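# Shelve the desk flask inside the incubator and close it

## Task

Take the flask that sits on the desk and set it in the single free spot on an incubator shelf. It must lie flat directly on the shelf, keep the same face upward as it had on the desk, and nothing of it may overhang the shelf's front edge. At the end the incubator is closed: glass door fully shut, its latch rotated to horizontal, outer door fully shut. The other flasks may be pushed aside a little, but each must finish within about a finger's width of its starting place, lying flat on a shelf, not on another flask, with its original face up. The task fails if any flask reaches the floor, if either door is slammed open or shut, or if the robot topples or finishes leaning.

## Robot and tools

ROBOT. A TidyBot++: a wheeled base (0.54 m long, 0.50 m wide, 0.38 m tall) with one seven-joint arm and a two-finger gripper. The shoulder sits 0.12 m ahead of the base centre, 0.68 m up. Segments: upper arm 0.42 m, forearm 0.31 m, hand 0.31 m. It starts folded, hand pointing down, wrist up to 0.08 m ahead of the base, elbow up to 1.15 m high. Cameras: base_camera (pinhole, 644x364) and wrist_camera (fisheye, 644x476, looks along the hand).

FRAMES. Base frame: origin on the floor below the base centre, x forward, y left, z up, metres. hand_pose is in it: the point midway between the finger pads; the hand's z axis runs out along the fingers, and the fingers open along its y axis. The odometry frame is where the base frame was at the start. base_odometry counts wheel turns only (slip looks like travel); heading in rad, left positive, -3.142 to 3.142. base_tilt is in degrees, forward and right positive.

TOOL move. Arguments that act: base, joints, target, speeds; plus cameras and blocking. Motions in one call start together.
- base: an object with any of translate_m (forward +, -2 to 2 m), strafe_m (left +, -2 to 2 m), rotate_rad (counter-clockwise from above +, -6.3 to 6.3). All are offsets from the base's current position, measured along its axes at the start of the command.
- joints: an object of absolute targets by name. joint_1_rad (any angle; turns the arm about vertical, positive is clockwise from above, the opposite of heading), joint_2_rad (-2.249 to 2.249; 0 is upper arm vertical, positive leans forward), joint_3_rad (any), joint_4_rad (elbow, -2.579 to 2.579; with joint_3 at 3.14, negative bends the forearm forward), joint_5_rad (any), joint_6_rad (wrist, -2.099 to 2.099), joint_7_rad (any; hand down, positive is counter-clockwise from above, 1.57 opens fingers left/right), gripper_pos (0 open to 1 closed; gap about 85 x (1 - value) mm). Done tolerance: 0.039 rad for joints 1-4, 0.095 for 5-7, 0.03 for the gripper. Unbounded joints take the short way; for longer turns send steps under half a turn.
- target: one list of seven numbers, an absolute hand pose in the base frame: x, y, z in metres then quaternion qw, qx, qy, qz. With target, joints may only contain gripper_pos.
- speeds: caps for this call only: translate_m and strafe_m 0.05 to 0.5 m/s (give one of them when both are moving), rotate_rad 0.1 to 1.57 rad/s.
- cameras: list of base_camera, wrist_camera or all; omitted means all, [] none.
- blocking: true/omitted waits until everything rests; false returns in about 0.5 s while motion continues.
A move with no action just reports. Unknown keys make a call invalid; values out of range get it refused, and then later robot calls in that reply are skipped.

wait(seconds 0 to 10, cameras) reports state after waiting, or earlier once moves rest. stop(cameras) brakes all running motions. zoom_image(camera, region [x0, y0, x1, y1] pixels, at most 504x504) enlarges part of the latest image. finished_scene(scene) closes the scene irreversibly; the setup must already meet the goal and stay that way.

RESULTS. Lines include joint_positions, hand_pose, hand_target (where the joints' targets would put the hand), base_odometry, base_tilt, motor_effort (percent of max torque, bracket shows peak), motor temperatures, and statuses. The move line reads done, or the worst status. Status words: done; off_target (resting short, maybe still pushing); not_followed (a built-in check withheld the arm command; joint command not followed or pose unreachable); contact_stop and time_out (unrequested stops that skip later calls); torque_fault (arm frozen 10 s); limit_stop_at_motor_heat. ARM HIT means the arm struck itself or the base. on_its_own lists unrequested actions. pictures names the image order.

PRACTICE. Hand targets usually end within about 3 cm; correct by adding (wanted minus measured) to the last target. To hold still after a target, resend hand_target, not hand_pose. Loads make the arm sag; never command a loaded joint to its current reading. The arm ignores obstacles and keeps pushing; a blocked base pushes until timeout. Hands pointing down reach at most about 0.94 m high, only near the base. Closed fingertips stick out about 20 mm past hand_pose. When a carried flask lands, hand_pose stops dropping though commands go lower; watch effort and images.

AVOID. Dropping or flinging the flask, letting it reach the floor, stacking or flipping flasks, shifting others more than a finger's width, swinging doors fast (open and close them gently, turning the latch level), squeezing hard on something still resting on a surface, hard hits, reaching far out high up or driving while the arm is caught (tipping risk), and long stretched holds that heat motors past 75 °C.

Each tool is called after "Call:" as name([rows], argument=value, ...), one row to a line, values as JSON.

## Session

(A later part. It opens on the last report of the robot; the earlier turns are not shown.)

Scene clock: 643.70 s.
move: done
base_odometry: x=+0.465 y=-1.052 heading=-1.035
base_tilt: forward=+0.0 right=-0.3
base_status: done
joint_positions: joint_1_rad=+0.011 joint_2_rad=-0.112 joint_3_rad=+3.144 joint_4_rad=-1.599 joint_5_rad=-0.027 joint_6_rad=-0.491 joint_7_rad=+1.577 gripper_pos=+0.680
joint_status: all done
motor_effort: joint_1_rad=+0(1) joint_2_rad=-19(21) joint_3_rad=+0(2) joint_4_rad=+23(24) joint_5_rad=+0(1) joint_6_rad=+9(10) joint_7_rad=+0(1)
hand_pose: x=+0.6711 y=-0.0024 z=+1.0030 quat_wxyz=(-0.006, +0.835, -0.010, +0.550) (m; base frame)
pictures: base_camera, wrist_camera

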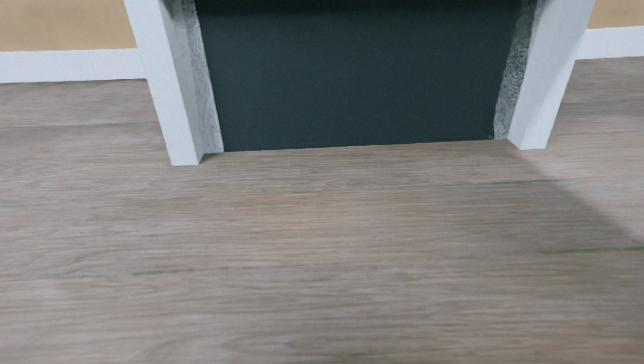

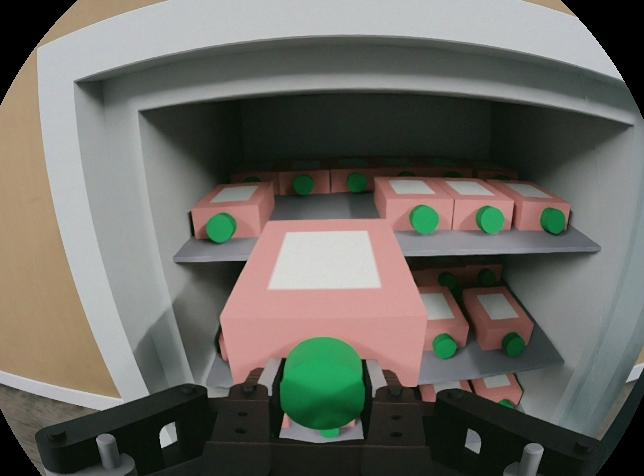

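Call:
move(joints={"joint_2_rad": -0.125, "joint_4_rad": -1.635, "joint_6_rad": -0.395}, cameras=[])

Call:
move(base={"translate_m": 0.18}, speeds={"translate_m": 0.12})

Call:
zoom_image(camera="wrist_camera", region=[100, 60, 550, 410])

Scene clock: 684.57 s.
move: done
joint_status: all done
motor_effort: joint_1_rad=+0(1) joint_2_rad=-18(20) joint_3_rad=-1(1) joint_4_rad=+22(24) joint_5_rad=+0(1) joint_6_rad=+9(10) joint_7_rad=+1(1)
pictures: none

Scene clock: 686.63 s.
move: done
base_odometry: x=+0.557 y=-1.207 heading=-1.035
base_tilt: forward=+0.1 right=-0.3
base_status: done
joint_positions: joint_1_rad=+0.011 joint_2_rad=-0.112 joint_3_rad=+3.144 joint_4_rad=-1.633 joint_5_rad=-0.027 joint_6_rad=-0.445 joint_7_rad=+1.577 gripper_pos=+0.680
motor_effort: joint_1_rad=-1(2) joint_2_rad=-18(21) joint_3_rad=-1(2) joint_4_rad=+23(23) joint_5_rad=+0(1) joint_6_rad=+9(10) joint_7_rad=+1(1)
hand_pose: x=+0.6733 y=-0.0028 z=+0.9959 quat_wxyz=(-0.006, +0.832, -0.010, +0.555) (m; base frame)
pictures: base_camera, wrist_camera

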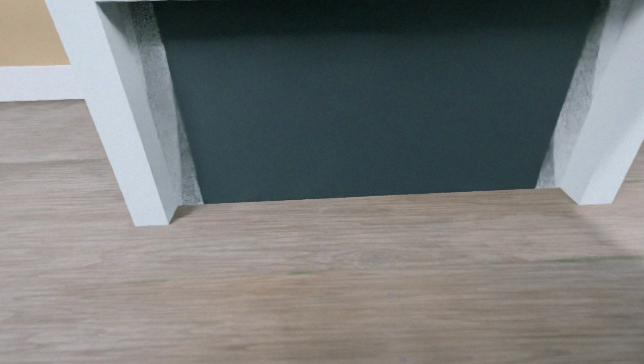

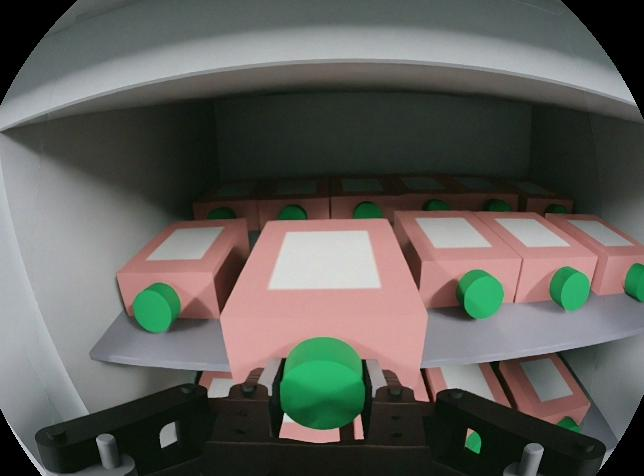

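Scaled by 1.120.

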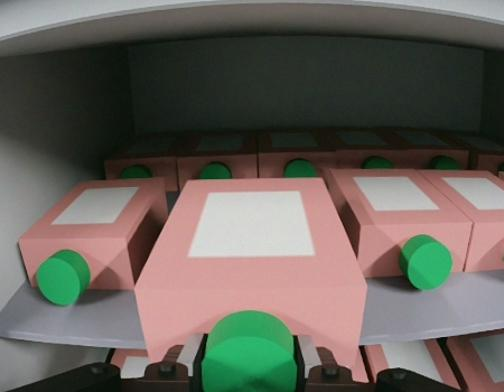

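Call:
move(base={"translate_m": 0.115}, speeds={"translate_m": 0.1})

Call:
zoom_image(camera="wrist_camera", region=[70, 100, 570, 440])

Scene clock: 716.87 s.
move: done
base_odometry: x=+0.616 y=-1.306 heading=-1.034
base_tilt: forward=+0.0 right=-0.3
base_status: done
joint_positions: joint_1_rad=+0.011 joint_2_rad=-0.113 joint_3_rad=+3.144 joint_4_rad=-1.633 joint_5_rad=-0.027 joint_6_rad=-0.445 joint_7_rad=+1.577 gripper_pos=+0.680
motor_effort: joint_1_rad=-1(1) joint_2_rad=-18(21) joint_3_rad=+0(2) joint_4_rad=+23(24) joint_5_rad=+0(1) joint_6_rad=+9(10) joint_7_rad=+0(1)
hand_pose: x=+0.6729 y=-0.0028 z=+0.9965 quat_wxyz=(-0.006, +0.832, -0.010, +0.555) (m; base frame)
pictures: base_camera, wrist_camera

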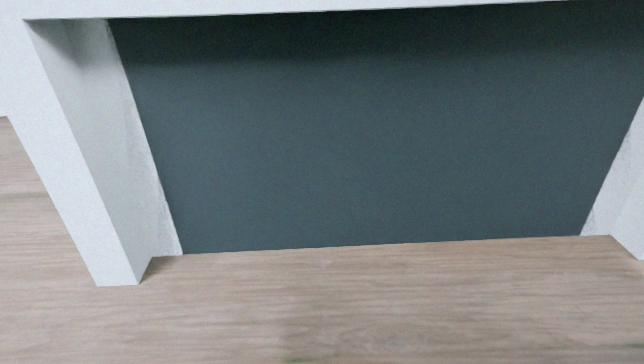

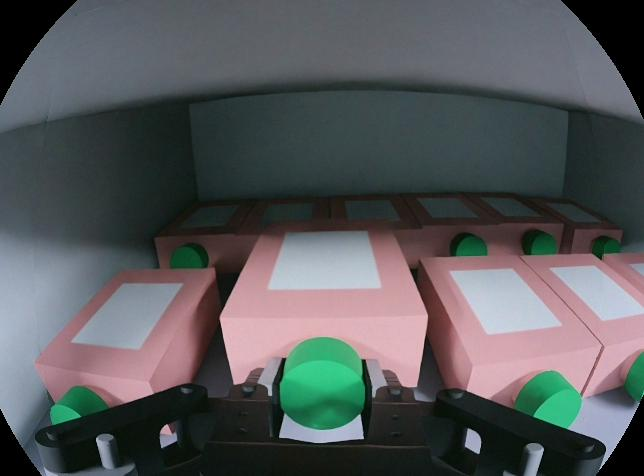

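Scaled by 1.008.

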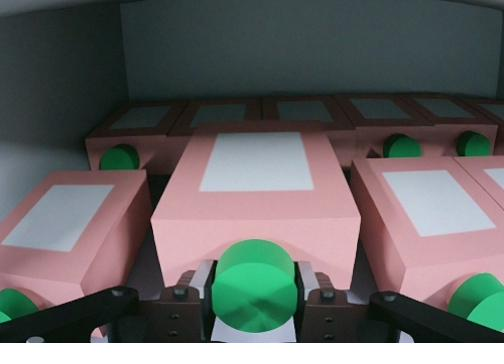

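Call:
move(joints={"joint_2_rad": -0.126, "joint_4_rad": -1.672, "joint_6_rad": -0.36})

Call:
zoom_image(camera="wrist_camera", region=[70, 100, 570, 440])

Scene clock: 750.53 s.
move: done
base_odometry: x=+0.616 y=-1.306 heading=-1.034
base_tilt: forward=+0.0 right=-0.3
joint_positions: joint_1_rad=+0.011 joint_2_rad=-0.113 joint_3_rad=+3.144 joint_4_rad=-1.670 joint_5_rad=-0.027 joint_6_rad=-0.411 joint_7_rad=+1.577 gripper_pos=+0.680
joint_status: all done
motor_effort: joint_1_rad=+0(1) joint_2_rad=-18(20) joint_3_rad=-1(1) joint_4_rad=+23(23) joint_5_rad=+0(1) joint_6_rad=+9(10) joint_7_rad=+0(1)
hand_pose: x=+0.6730 y=-0.0031 z=+0.9839 quat_wxyz=(-0.006, +0.833, -0.011, +0.554) (m; base frame)
pictures: base_camera, wrist_camera

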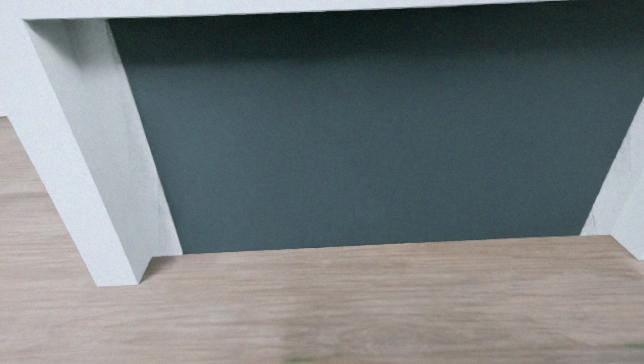

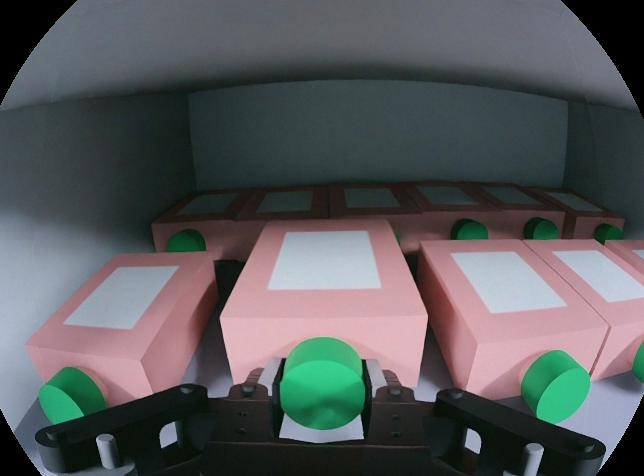

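Scaled by 1.008.

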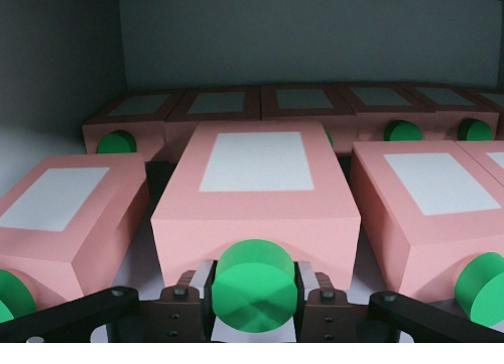

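Call:
move(joints={"joint_2_rad": -0.127, "joint_4_rad": -1.692, "joint_6_rad": -0.34}, cameras=[])

Call:
move(joints={"joint_2_rad": -0.127, "joint_4_rad": -1.70, "joint_6_rad": -0.332})

Call:
zoom_image(camera="wrist_camera", region=[70, 100, 570, 440])

Scene clock: 761.03 s.
move: done
joint_status: all done
motor_effort: joint_1_rad=-1(1) joint_2_rad=-18(19) joint_3_rad=-1(1) joint_4_rad=+23(24) joint_5_rad=+0(0) joint_6_rad=+9(10) joint_7_rad=+0(1)
pictures: none

Scene clock: 761.53 s.
move: done
base_odometry: x=+0.616 y=-1.306 heading=-1.034
base_tilt: forward=+0.1 right=-0.2
joint_positions: joint_1_rad=+0.011 joint_2_rad=-0.113 joint_3_rad=+3.144 joint_4_rad=-1.695 joint_5_rad=-0.027 joint_6_rad=-0.384 joint_7_rad=+1.577 gripper_pos=+0.680
joint_status: all done
motor_effort: joint_1_rad=+0(1) joint_2_rad=-18(19) joint_3_rad=+0(2) joint_4_rad=+23(24) joint_5_rad=+0(1) joint_6_rad=+9(10) joint_7_rad=+0(1)
hand_pose: x=+0.6732 y=-0.0033 z=+0.9764 quat_wxyz=(-0.006, +0.832, -0.011, +0.554) (m; base frame)
pictures: base_camera, wrist_camera

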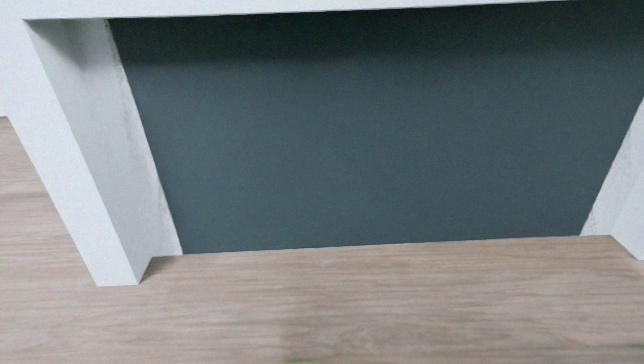

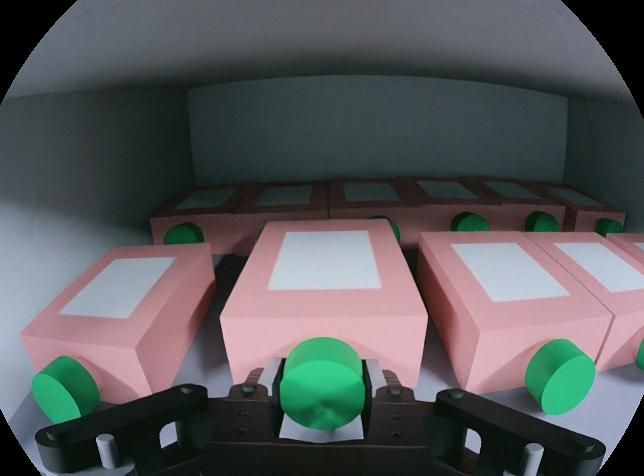

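Scaled by 1.008.

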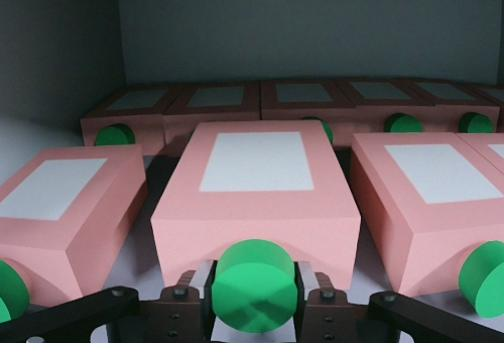

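Call:
move(joints={"joint_2_rad": -0.127, "joint_4_rad": -1.713, "joint_6_rad": -0.319}, cameras=[])

Call:
move(joints={"joint_2_rad": -0.127, "joint_4_rad": -1.726, "joint_6_rad": -0.306})

Call:
zoom_image(camera="wrist_camera", region=[70, 100, 570, 440])

Scene clock: 768.13 s.
move: done
joint_status: all done
motor_effort: joint_1_rad=+0(1) joint_2_rad=-18(19) joint_3_rad=+0(1) joint_4_rad=+23(24) joint_5_rad=+0(0) joint_6_rad=+9(10) joint_7_rad=+1(1)
pictures: none

Scene clock: 768.70 s.
move: done
base_odometry: x=+0.616 y=-1.306 heading=-1.034
base_tilt: forward=+0.1 right=-0.3
joint_positions: joint_1_rad=+0.011 joint_2_rad=-0.113 joint_3_rad=+3.144 joint_4_rad=-1.721 joint_5_rad=-0.027 joint_6_rad=-0.358 joint_7_rad=+1.577 gripper_pos=+0.680
joint_status: all done
motor_effort: joint_1_rad=-1(1) joint_2_rad=-18(19) joint_3_rad=-1(1) joint_4_rad=+23(24) joint_5_rad=+0(0) joint_6_rad=+9(10) joint_7_rad=+0(1)
hand_pose: x=+0.6730 y=-0.0035 z=+0.9682 quat_wxyz=(-0.005, +0.832, -0.011, +0.555) (m; base frame)
pictures: base_camera, wrist_camera

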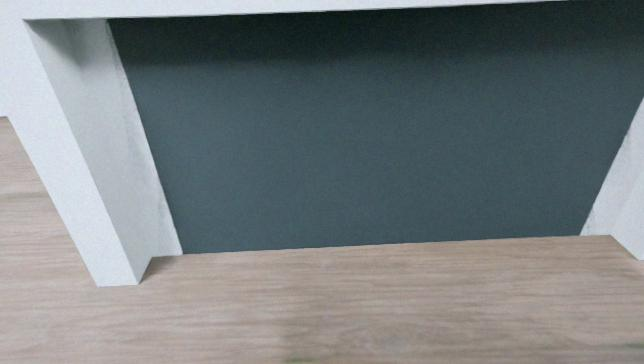

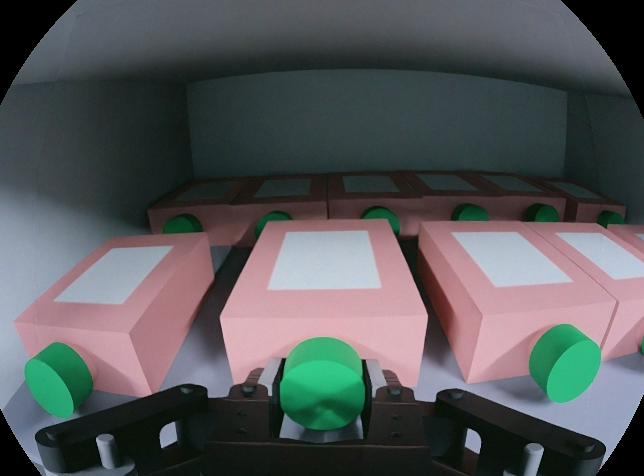

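Scaled by 1.008.

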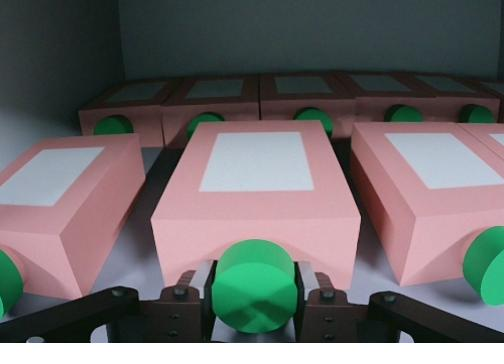

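Call:
move(joints={"joint_2_rad": -0.127, "joint_4_rad": -1.736, "joint_6_rad": -0.296}, cameras=[])

Call:
move(joints={"joint_2_rad": -0.127, "joint_4_rad": -1.746, "joint_6_rad": -0.286})

Call:
zoom_image(camera="wrist_camera", region=[70, 100, 570, 440])

Scene clock: 774.70 s.
move: done
joint_status: all done
motor_effort: joint_1_rad=+0(1) joint_2_rad=-18(19) joint_3_rad=-1(1) joint_4_rad=+22(23) joint_5_rad=+0(0) joint_6_rad=+9(10) joint_7_rad=+0(1)
pictures: none

Scene clock: 775.20 s.
move: done
base_odometry: x=+0.616 y=-1.306 heading=-1.034
base_tilt: forward=+0.0 right=-0.3
joint_positions: joint_1_rad=+0.011 joint_2_rad=-0.113 joint_3_rad=+3.144 joint_4_rad=-1.737 joint_5_rad=-0.027 joint_6_rad=-0.335 joint_7_rad=+1.577 gripper_pos=+0.680
joint_status: all done
motor_effort: joint_1_rad=-1(1) joint_2_rad=-18(18) joint_3_rad=+0(1) joint_4_rad=+22(23) joint_5_rad=+0(0) joint_6_rad=+9(9) joint_7_rad=+0(1)
hand_pose: x=+0.6735 y=-0.0036 z=+0.9652 quat_wxyz=(-0.005, +0.830, -0.011, +0.557) (m; base frame)
pictures: base_camera, wrist_camera

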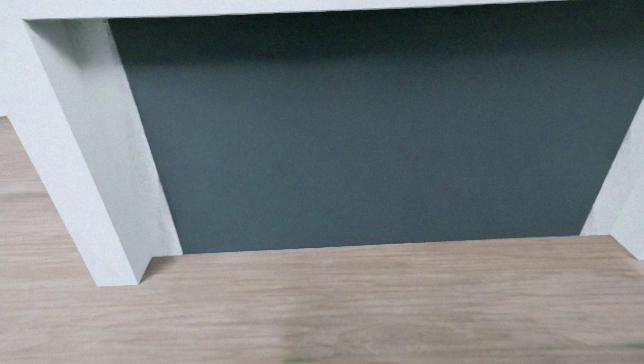

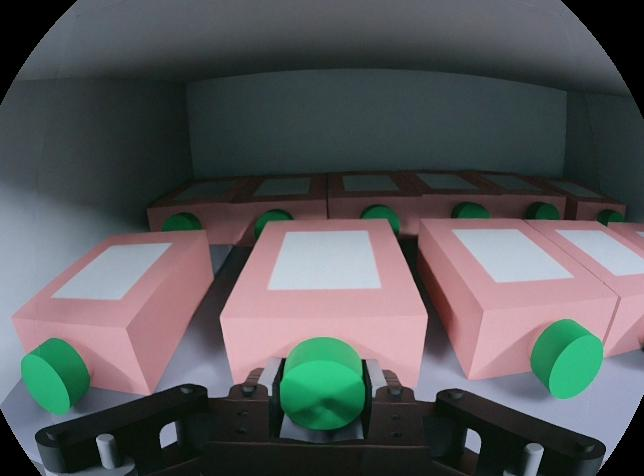

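Scaled by 1.008.

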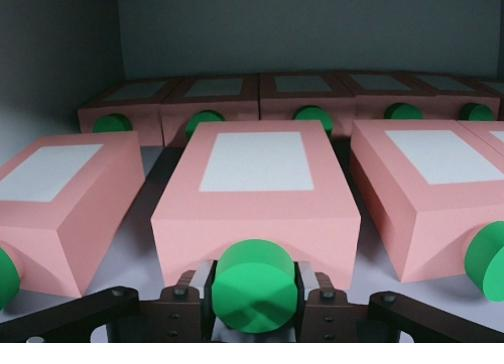

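Call:
move(joints={"joint_2_rad": -0.125, "joint_4_rad": -1.758, "joint_6_rad": -0.28})

Call:
zoom_image(camera="wrist_camera", region=[70, 100, 570, 440])

Scene clock: 781.27 s.
move: done
base_odometry: x=+0.616 y=-1.306 heading=-1.034
base_tilt: forward=+0.1 right=-0.3
joint_positions: joint_1_rad=+0.011 joint_2_rad=-0.114 joint_3_rad=+3.144 joint_4_rad=-1.744 joint_5_rad=-0.027 joint_6_rad=-0.324 joint_7_rad=+1.577 gripper_pos=+0.680
joint_status: all done
motor_effort: joint_1_rad=+0(1) joint_2_rad=-17(18) joint_3_rad=+0(1) joint_4_rad=+22(23) joint_5_rad=+0(1) joint_6_rad=+8(9) joint_7_rad=+0(1)
hand_pose: x=+0.6738 y=-0.0037 z=+0.9650 quat_wxyz=(-0.005, +0.829, -0.011, +0.560) (m; base frame)
pictures: base_camera, wrist_camera

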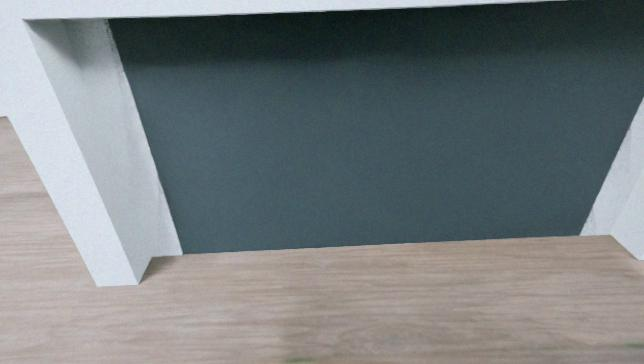

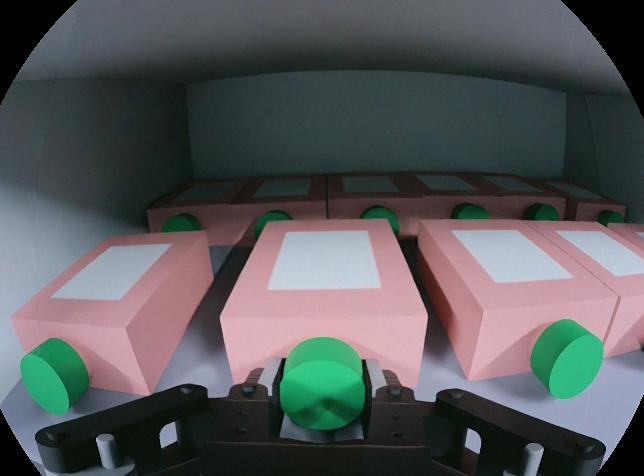

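Scaled by 1.008.

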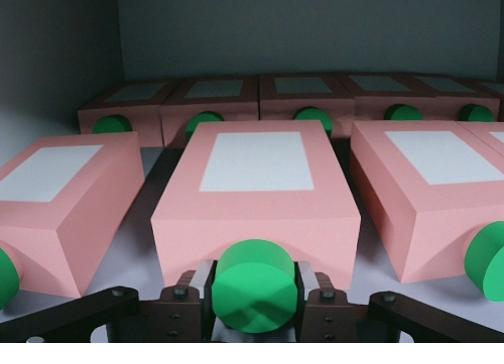

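Call:
move(joints={"joint_6_rad": -0.36}, cameras=[])

Call:
move(joints={"gripper_pos": 0.6}, cameras=["wrist_camera"])

Scene clock: 787.57 s.
move: done
joint_status: all done
motor_effort: joint_1_rad=+0(1) joint_2_rad=-15(17) joint_3_rad=+0(1) joint_4_rad=+19(22) joint_5_rad=+0(1) joint_6_rad=+6(8) joint_7_rad=+0(1)
pictures: none

Scene clock: 788.23 s.
move: done
base_odometry: x=+0.616 y=-1.306 heading=-1.034
base_tilt: forward=+0.0 right=-0.3
joint_positions: joint_1_rad=+0.011 joint_2_rad=-0.119 joint_3_rad=+3.144 joint_4_rad=-1.739 joint_5_rad=-0.027 joint_6_rad=-0.344 joint_7_rad=+1.577 gripper_pos=+0.600
joint_status: all done
motor_effort: joint_1_rad=+1(2) joint_2_rad=-16(17) joint_3_rad=+0(1) joint_4_rad=+19(21) joint_5_rad=+0(1) joint_6_rad=+7(8) joint_7_rad=+1(1)
hand_pose: x=+0.6705 y=-0.0035 z=+0.9646 quat_wxyz=(-0.005, +0.832, -0.011, +0.555) (m; base frame)
pictures: wrist_camera

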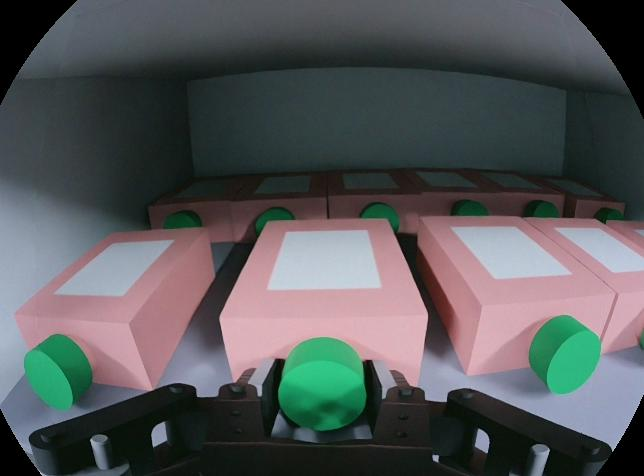

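Call:
move(joints={"gripper_pos": 0.45, "joint_4_rad": -1.735}, cameras=["wrist_camera"])

Call:
move(base={"translate_m": -0.1}, speeds={"translate_m": 0.1})

Call:
zoom_image(camera="wrist_camera", region=[70, 100, 570, 440])

Scene clock: 797.70 s.
move: done
joint_status: all done
motor_effort: joint_1_rad=+0(1) joint_2_rad=-17(17) joint_3_rad=+0(1) joint_4_rad=+22(22) joint_5_rad=+0(0) joint_6_rad=+9(9) joint_7_rad=+1(1)
pictures: wrist_camera

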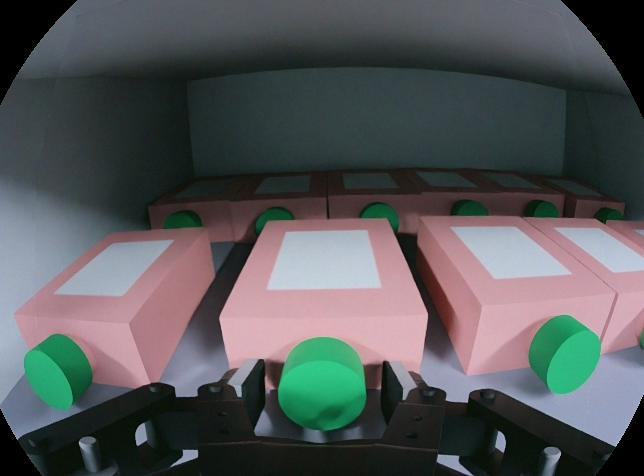

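Scene clock: 799.20 s.
move: done
base_odometry: x=+0.565 y=-1.220 heading=-1.034
base_tilt: forward=+0.0 right=-0.3
base_status: done
joint_positions: joint_1_rad=+0.011 joint_2_rad=-0.122 joint_3_rad=+3.144 joint_4_rad=-1.739 joint_5_rad=-0.027 joint_6_rad=-0.344 joint_7_rad=+1.577 gripper_pos=+0.450
motor_effort: joint_1_rad=+0(2) joint_2_rad=-17(20) joint_3_rad=+0(2) joint_4_rad=+22(22) joint_5_rad=+0(1) joint_6_rad=+9(9) joint_7_rad=+1(1)
hand_pose: x=+0.6698 y=-0.0035 z=+0.9665 quat_wxyz=(-0.005, +0.831, -0.011, +0.557) (m; base frame)
pictures: base_camera, wrist_camera

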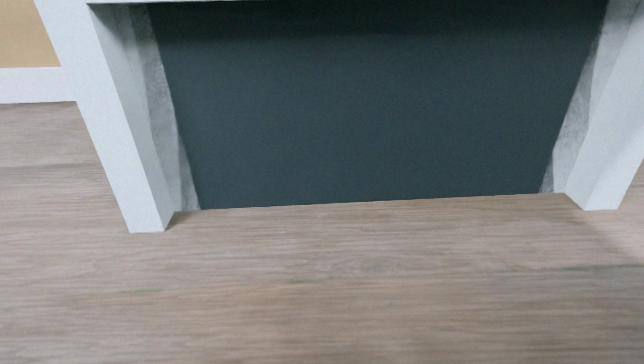

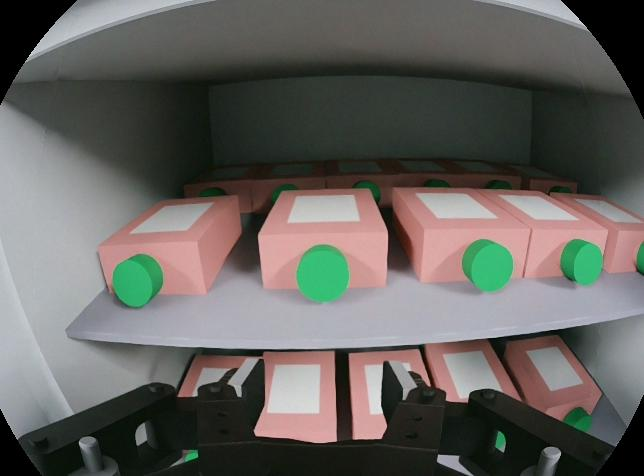

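Scaled by 1.008.

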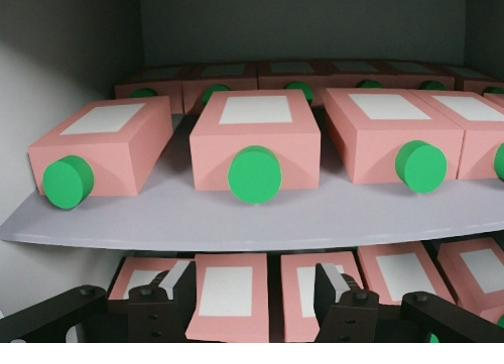

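Call:
move(base={"translate_m": -0.75}, speeds={"translate_m": 0.3}, cameras=[])

Call:
move(joints={"joint_2_rad": -0.34, "joint_4_rad": -1.9, "joint_6_rad": -0.15, "gripper_pos": 1.0})

Call:
move(base={"rotate_rad": -0.45})

Scene clock: 808.03 s.
move: done
base_status: done
motor_effort: joint_1_rad=+0(2) joint_2_rad=-17(20) joint_3_rad=-1(2) joint_4_rad=+22(23) joint_5_rad=+0(1) joint_6_rad=+8(9) joint_7_rad=+0(1)
pictures: none

Scene clock: 809.50 s.
move: done
joint_status: all done
motor_effort: joint_1_rad=-1(2) joint_2_rad=-10(19) joint_3_rad=-1(1) joint_4_rad=+22(23) joint_5_rad=+0(1) joint_6_rad=+9(10) joint_7_rad=+1(1)

Scene clock: 810.87 s.
move: done
base_odometry: x=+0.182 y=-0.575 heading=-1.484
base_tilt: forward=+0.0 right=-0.4
base_status: done
joint_positions: joint_1_rad=+0.012 joint_2_rad=-0.334 joint_3_rad=+3.145 joint_4_rad=-1.887 joint_5_rad=-0.027 joint_6_rad=-0.199 joint_7_rad=+1.577 gripper_pos=+0.999
motor_effort: joint_1_rad=-1(2) joint_2_rad=-10(10) joint_3_rad=-1(3) joint_4_rad=+22(23) joint_5_rad=+0(1) joint_6_rad=+9(9) joint_7_rad=+0(1)
hand_pose: x=+0.6015 y=-0.0047 z=+1.0286 quat_wxyz=(-0.004, +0.768, -0.012, +0.640) (m; base frame)
pictures: base_camera, wrist_camera

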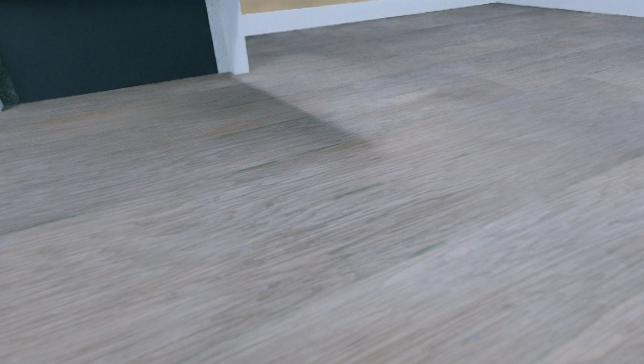

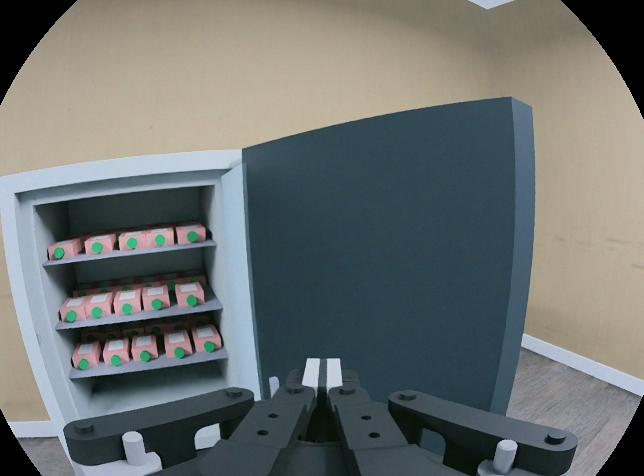

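Call:
move(base={"rotate_rad": 0.4495}, cameras=[])

Call:
move(base={"strafe_m": -0.45}, speeds={"strafe_m": 0.3})

Scene clock: 894.80 s.
move: done
base_status: done
motor_effort: joint_1_rad=+0(2) joint_2_rad=-10(10) joint_3_rad=+0(3) joint_4_rad=+22(23) joint_5_rad=+0(1) joint_6_rad=+9(9) joint_7_rad=+1(1)
pictures: none

Scene clock: 897.23 s.
move: done
base_odometry: x=-0.205 y=-0.805 heading=-1.035
base_tilt: forward=+0.0 right=-0.3
base_status: done
joint_positions: joint_1_rad=+0.010 joint_2_rad=-0.334 joint_3_rad=+3.141 joint_4_rad=-1.888 joint_5_rad=-0.027 joint_6_rad=-0.198 joint_7_rad=+1.577 gripper_pos=+0.999
motor_effort: joint_1_rad=+0(2) joint_2_rad=-10(11) joint_3_rad=+0(4) joint_4_rad=+22(23) joint_5_rad=+0(1) joint_6_rad=+9(9) joint_7_rad=+1(1)
hand_pose: x=+0.6015 y=-0.0011 z=+1.0285 quat_wxyz=(-0.006, +0.768, -0.009, +0.640) (m; base frame)
pictures: base_camera, wrist_camera

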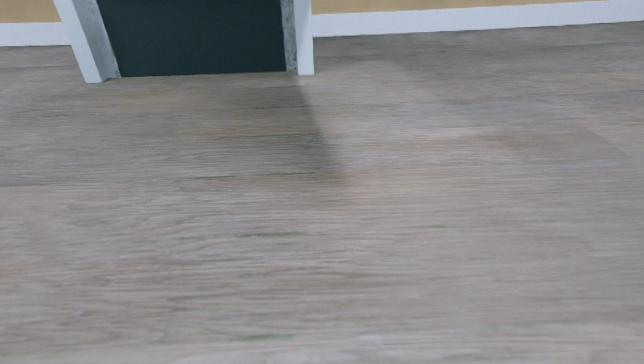

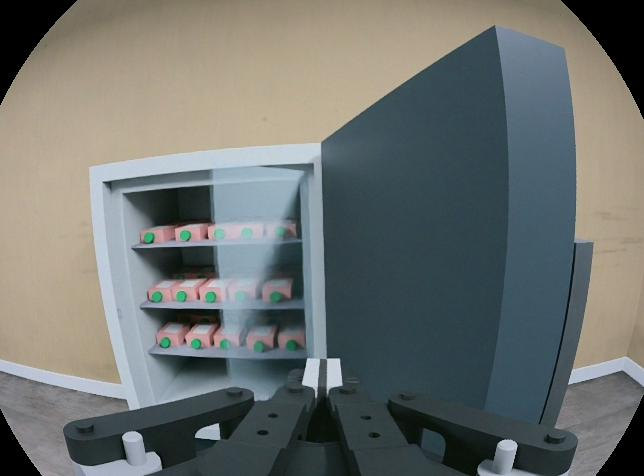

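Call:
move(joints={"joint_6_rad": -0.75})

Call:
zoom_image(camera="wrist_camera", region=[80, 100, 400, 400])

Scene clock: 905.93 s.
move: done
base_odometry: x=-0.205 y=-0.805 heading=-1.035
base_tilt: forward=+0.0 right=-0.3
joint_positions: joint_1_rad=+0.010 joint_2_rad=-0.334 joint_3_rad=+3.141 joint_4_rad=-1.897 joint_5_rad=-0.027 joint_6_rad=-0.709 joint_7_rad=+1.577 gripper_pos=+0.999
joint_status: all done
motor_effort: joint_1_rad=-1(1) joint_2_rad=-9(10) joint_3_rad=+0(1) joint_4_rad=+20(23) joint_5_rad=+0(1) joint_6_rad=+7(9) joint_7_rad=+0(1)
hand_pose: x=+0.5333 y=+0.0032 z=+0.8811 quat_wxyz=(-0.009, +0.907, -0.007, +0.421) (m; base frame)
pictures: base_camera, wrist_camera

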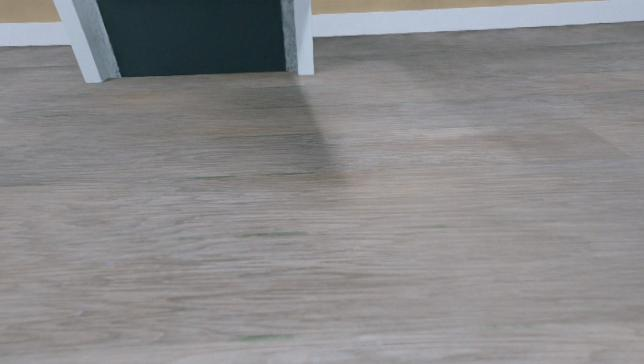

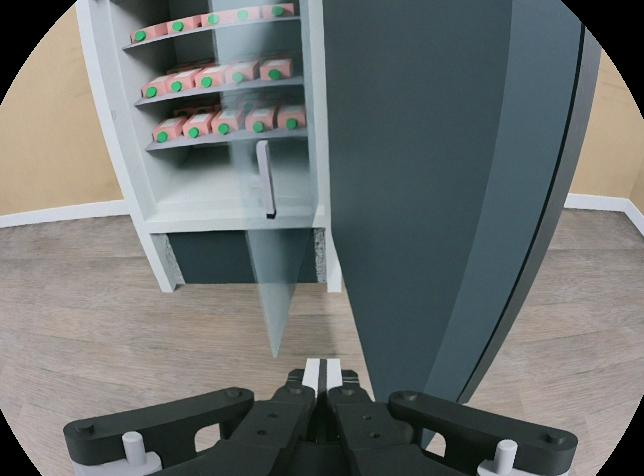

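Scaled by 1.575.

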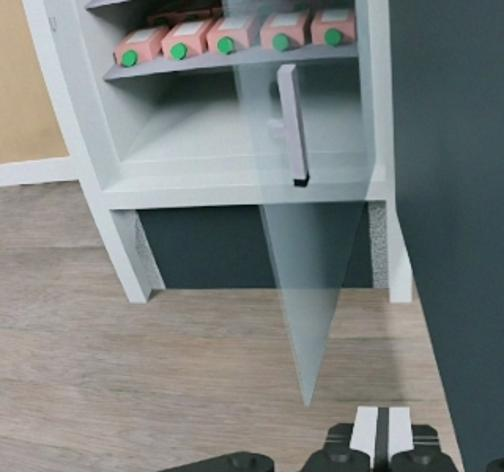

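Call:
move(joints={"joint_1_rad": -0.28, "joint_2_rad": -0.075, "joint_4_rad": -2.21, "joint_6_rad": 0.58, "joint_7_rad": 0.0})

Call:
move(base={"strafe_m": -0.1, "translate_m": 0.05})

Scene clock: 966.63 s.
move: done
joint_status: all done
motor_effort: joint_1_rad=+0(2) joint_2_rad=-17(18) joint_3_rad=-1(2) joint_4_rad=+20(22) joint_5_rad=+1(1) joint_6_rad=+9(10) joint_7_rad=+1(2)

Scene clock: 967.87 s.
move: done
base_odometry: x=-0.266 y=-0.899 heading=-1.035
base_tilt: forward=+0.0 right=-0.4
base_status: done
joint_positions: joint_1_rad=-0.273 joint_2_rad=-0.082 joint_3_rad=+3.143 joint_4_rad=-2.199 joint_5_rad=-0.027 joint_6_rad=+0.530 joint_7_rad=+0.078 gripper_pos=+0.999
motor_effort: joint_1_rad=+0(2) joint_2_rad=-16(17) joint_3_rad=-1(4) joint_4_rad=+19(20) joint_5_rad=+0(1) joint_6_rad=+9(9) joint_7_rad=+1(1)
hand_pose: x=+0.6452 y=+0.1438 z=+0.9329 quat_wxyz=(-0.544, +0.577, -0.419, +0.443) (m; base frame)
pictures: base_camera, wrist_camera

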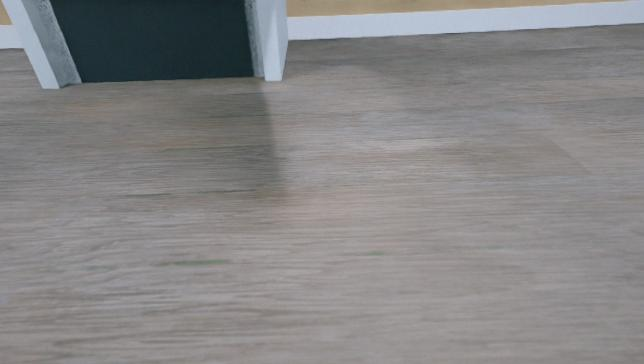

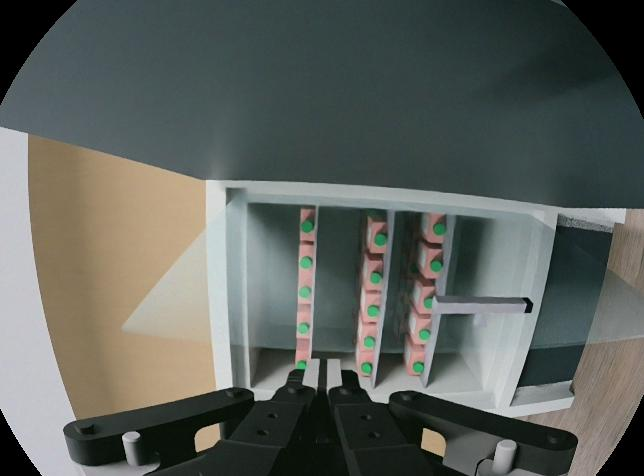

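Call:
move(base={"strafe_m": 0.02, "translate_m": 0.28}, speeds={"translate_m": 0.12})

Scene clock: 991.20 s.
move: done
base_odometry: x=-0.106 y=-1.130 heading=-1.035
base_tilt: forward=+0.0 right=-0.3
base_status: done
joint_positions: joint_1_rad=-0.273 joint_2_rad=-0.074 joint_3_rad=+3.143 joint_4_rad=-2.201 joint_5_rad=-0.027 joint_6_rad=+0.532 joint_7_rad=+0.078 gripper_pos=+0.999
motor_effort: joint_1_rad=-1(1) joint_2_rad=-17(19) joint_3_rad=-1(2) joint_4_rad=+20(20) joint_5_rad=+0(1) joint_6_rad=+9(10) joint_7_rad=+1(1)
hand_pose: x=+0.6467 y=+0.1442 z=+0.9281 quat_wxyz=(-0.542, +0.579, -0.421, +0.441) (m; base frame)
pictures: base_camera, wrist_camera

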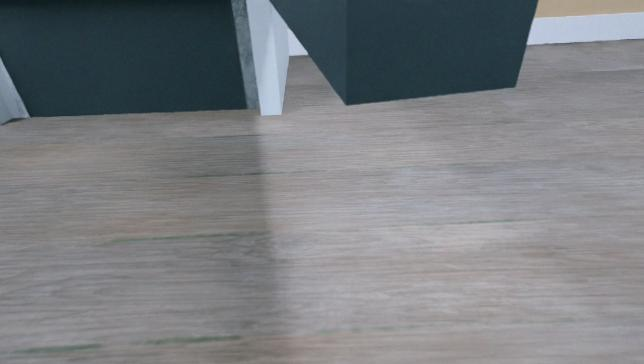

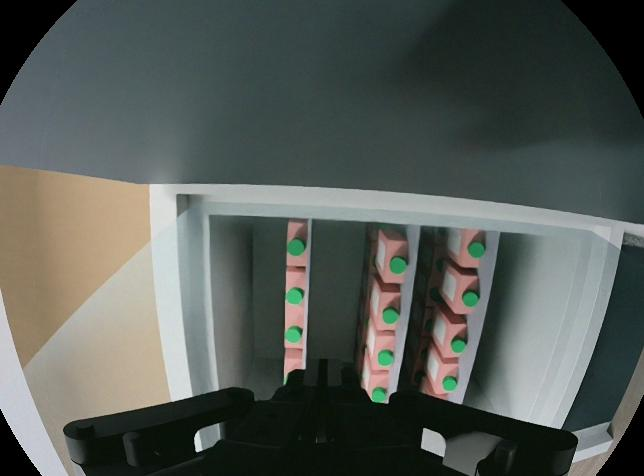

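Call:
zoom_image(camera="wrist_camera", region=[0, 180, 504, 476])

Call:
zoom_image(camera="wrist_camera", region=[300, 180, 644, 476])

Scaled by 1.000.

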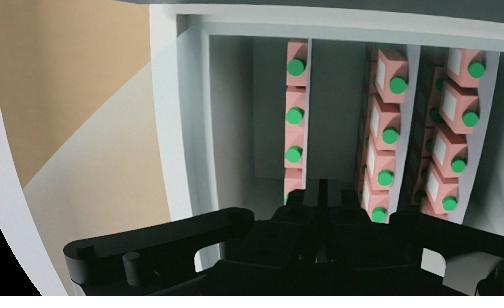

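Scaled by 1.465.

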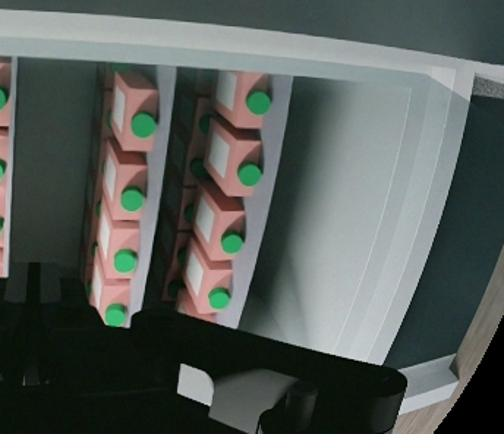

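Call:
move(base={"strafe_m": 0.12}, speeds={"strafe_m": 0.08})

Scene clock: 1024.03 s.
move: done
base_odometry: x=-0.002 y=-1.069 heading=-1.036
base_tilt: forward=+0.0 right=-0.3
base_status: done
joint_positions: joint_1_rad=-0.274 joint_2_rad=-0.074 joint_3_rad=+3.144 joint_4_rad=-2.201 joint_5_rad=-0.027 joint_6_rad=+0.533 joint_7_rad=+0.077 gripper_pos=+0.999
motor_effort: joint_1_rad=-1(5) joint_2_rad=-17(18) joint_3_rad=+0(6) joint_4_rad=+19(21) joint_5_rad=+0(2) joint_6_rad=+9(9) joint_7_rad=+1(1)
hand_pose: x=+0.6468 y=+0.1439 z=+0.9281 quat_wxyz=(-0.542, +0.578, -0.421, +0.441) (m; base frame)
pictures: base_camera, wrist_camera

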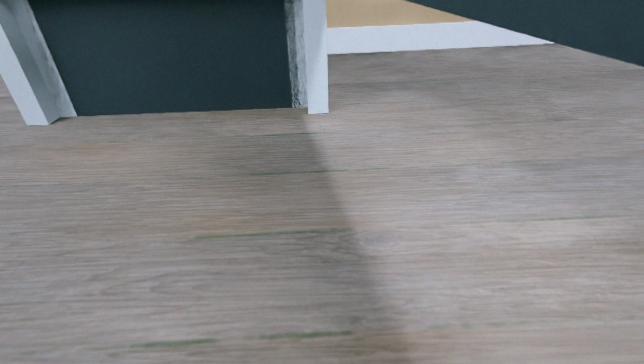

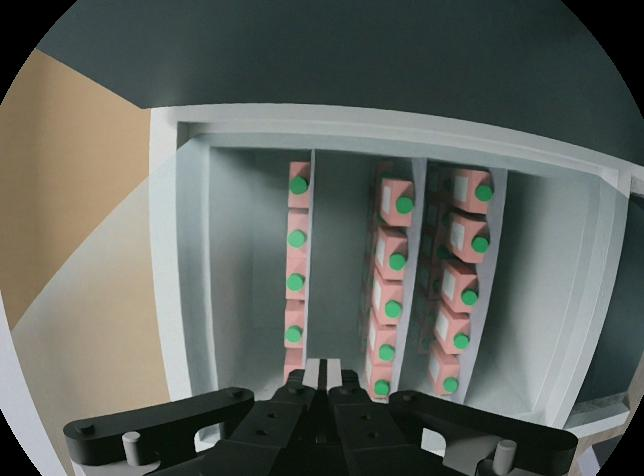

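Call:
move(base={"strafe_m": 0.12, "translate_m": 0.05}, speeds={"strafe_m": 0.1})

Scene clock: 1032.00 s.
move: done
base_odometry: x=+0.126 y=-1.050 heading=-1.035
base_tilt: forward=+0.0 right=-0.3
base_status: done
joint_positions: joint_1_rad=-0.275 joint_2_rad=-0.074 joint_3_rad=+3.145 joint_4_rad=-2.202 joint_5_rad=-0.027 joint_6_rad=+0.534 joint_7_rad=+0.077 gripper_pos=+0.999
motor_effort: joint_1_rad=+0(5) joint_2_rad=-17(18) joint_3_rad=-2(5) joint_4_rad=+19(21) joint_5_rad=+0(3) joint_6_rad=+9(9) joint_7_rad=+1(1)
hand_pose: x=+0.6467 y=+0.1437 z=+0.9279 quat_wxyz=(-0.542, +0.578, -0.421, +0.441) (m; base frame)
pictures: base_camera, wrist_camera

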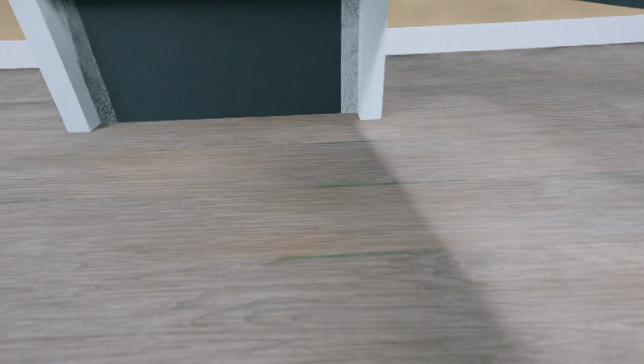

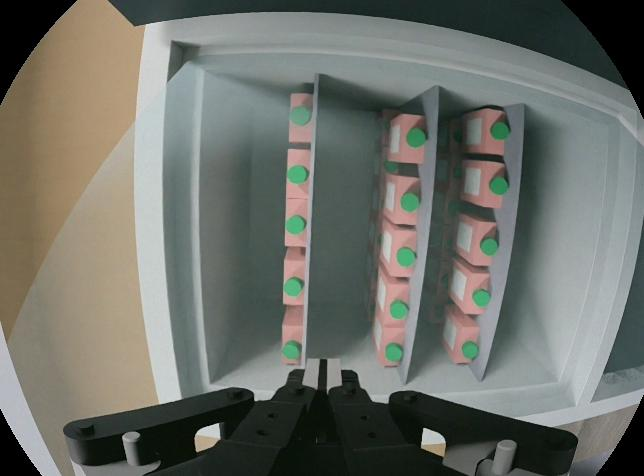

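Call:
move(base={"strafe_m": 0.10, "translate_m": 0.11}, speeds={"strafe_m": 0.08})

Call:
move(base={"strafe_m": 0.06, "translate_m": 0.08}, speeds={"strafe_m": 0.06})

Scene clock: 1043.43 s.
move: done
base_status: done
motor_effort: joint_1_rad=-1(2) joint_2_rad=-17(19) joint_3_rad=+0(3) joint_4_rad=+19(21) joint_5_rad=+1(1) joint_6_rad=+9(10) joint_7_rad=+1(1)

Scene clock: 1045.60 s.
move: done
base_odometry: x=+0.361 y=-1.132 heading=-1.035
base_tilt: forward=+0.0 right=-0.3
base_status: done
joint_positions: joint_1_rad=-0.274 joint_2_rad=-0.073 joint_3_rad=+3.145 joint_4_rad=-2.204 joint_5_rad=-0.027 joint_6_rad=+0.535 joint_7_rad=+0.077 gripper_pos=+0.999
motor_effort: joint_1_rad=+0(2) joint_2_rad=-17(19) joint_3_rad=-1(2) joint_4_rad=+20(22) joint_5_rad=+0(1) joint_6_rad=+9(9) joint_7_rad=+1(1)
hand_pose: x=+0.6466 y=+0.1434 z=+0.9264 quat_wxyz=(-0.541, +0.579, -0.422, +0.441) (m; base frame)
pictures: base_camera, wrist_camera

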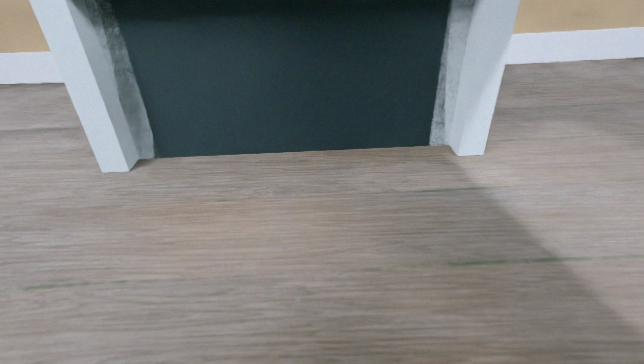

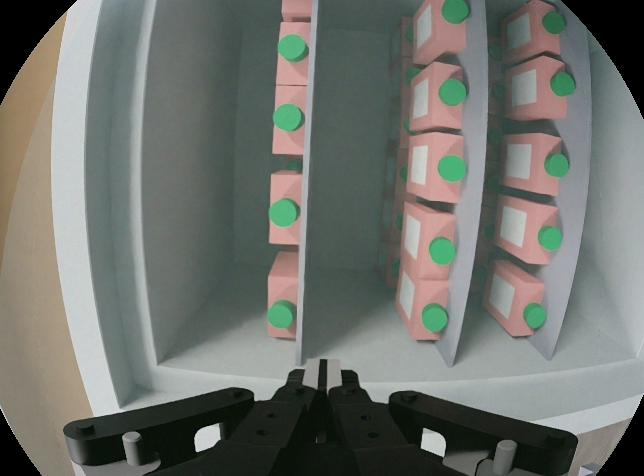

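Call:
zoom_image(camera="wrist_camera", region=[60, 180, 460, 476])

Call:
zoom_image(camera="wrist_camera", region=[400, 150, 640, 476])

Scaled by 1.260.

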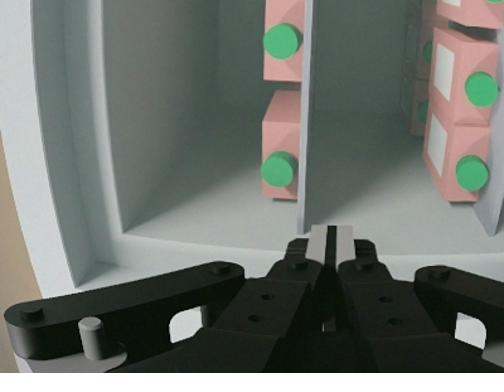

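Scaled by 1.546.

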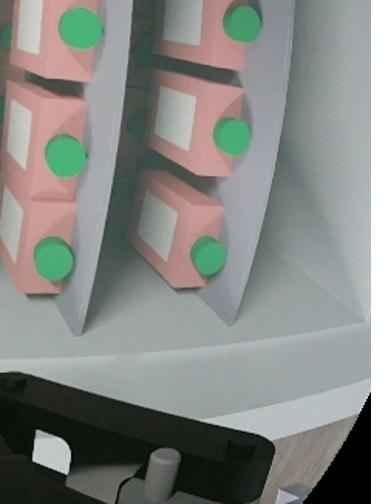

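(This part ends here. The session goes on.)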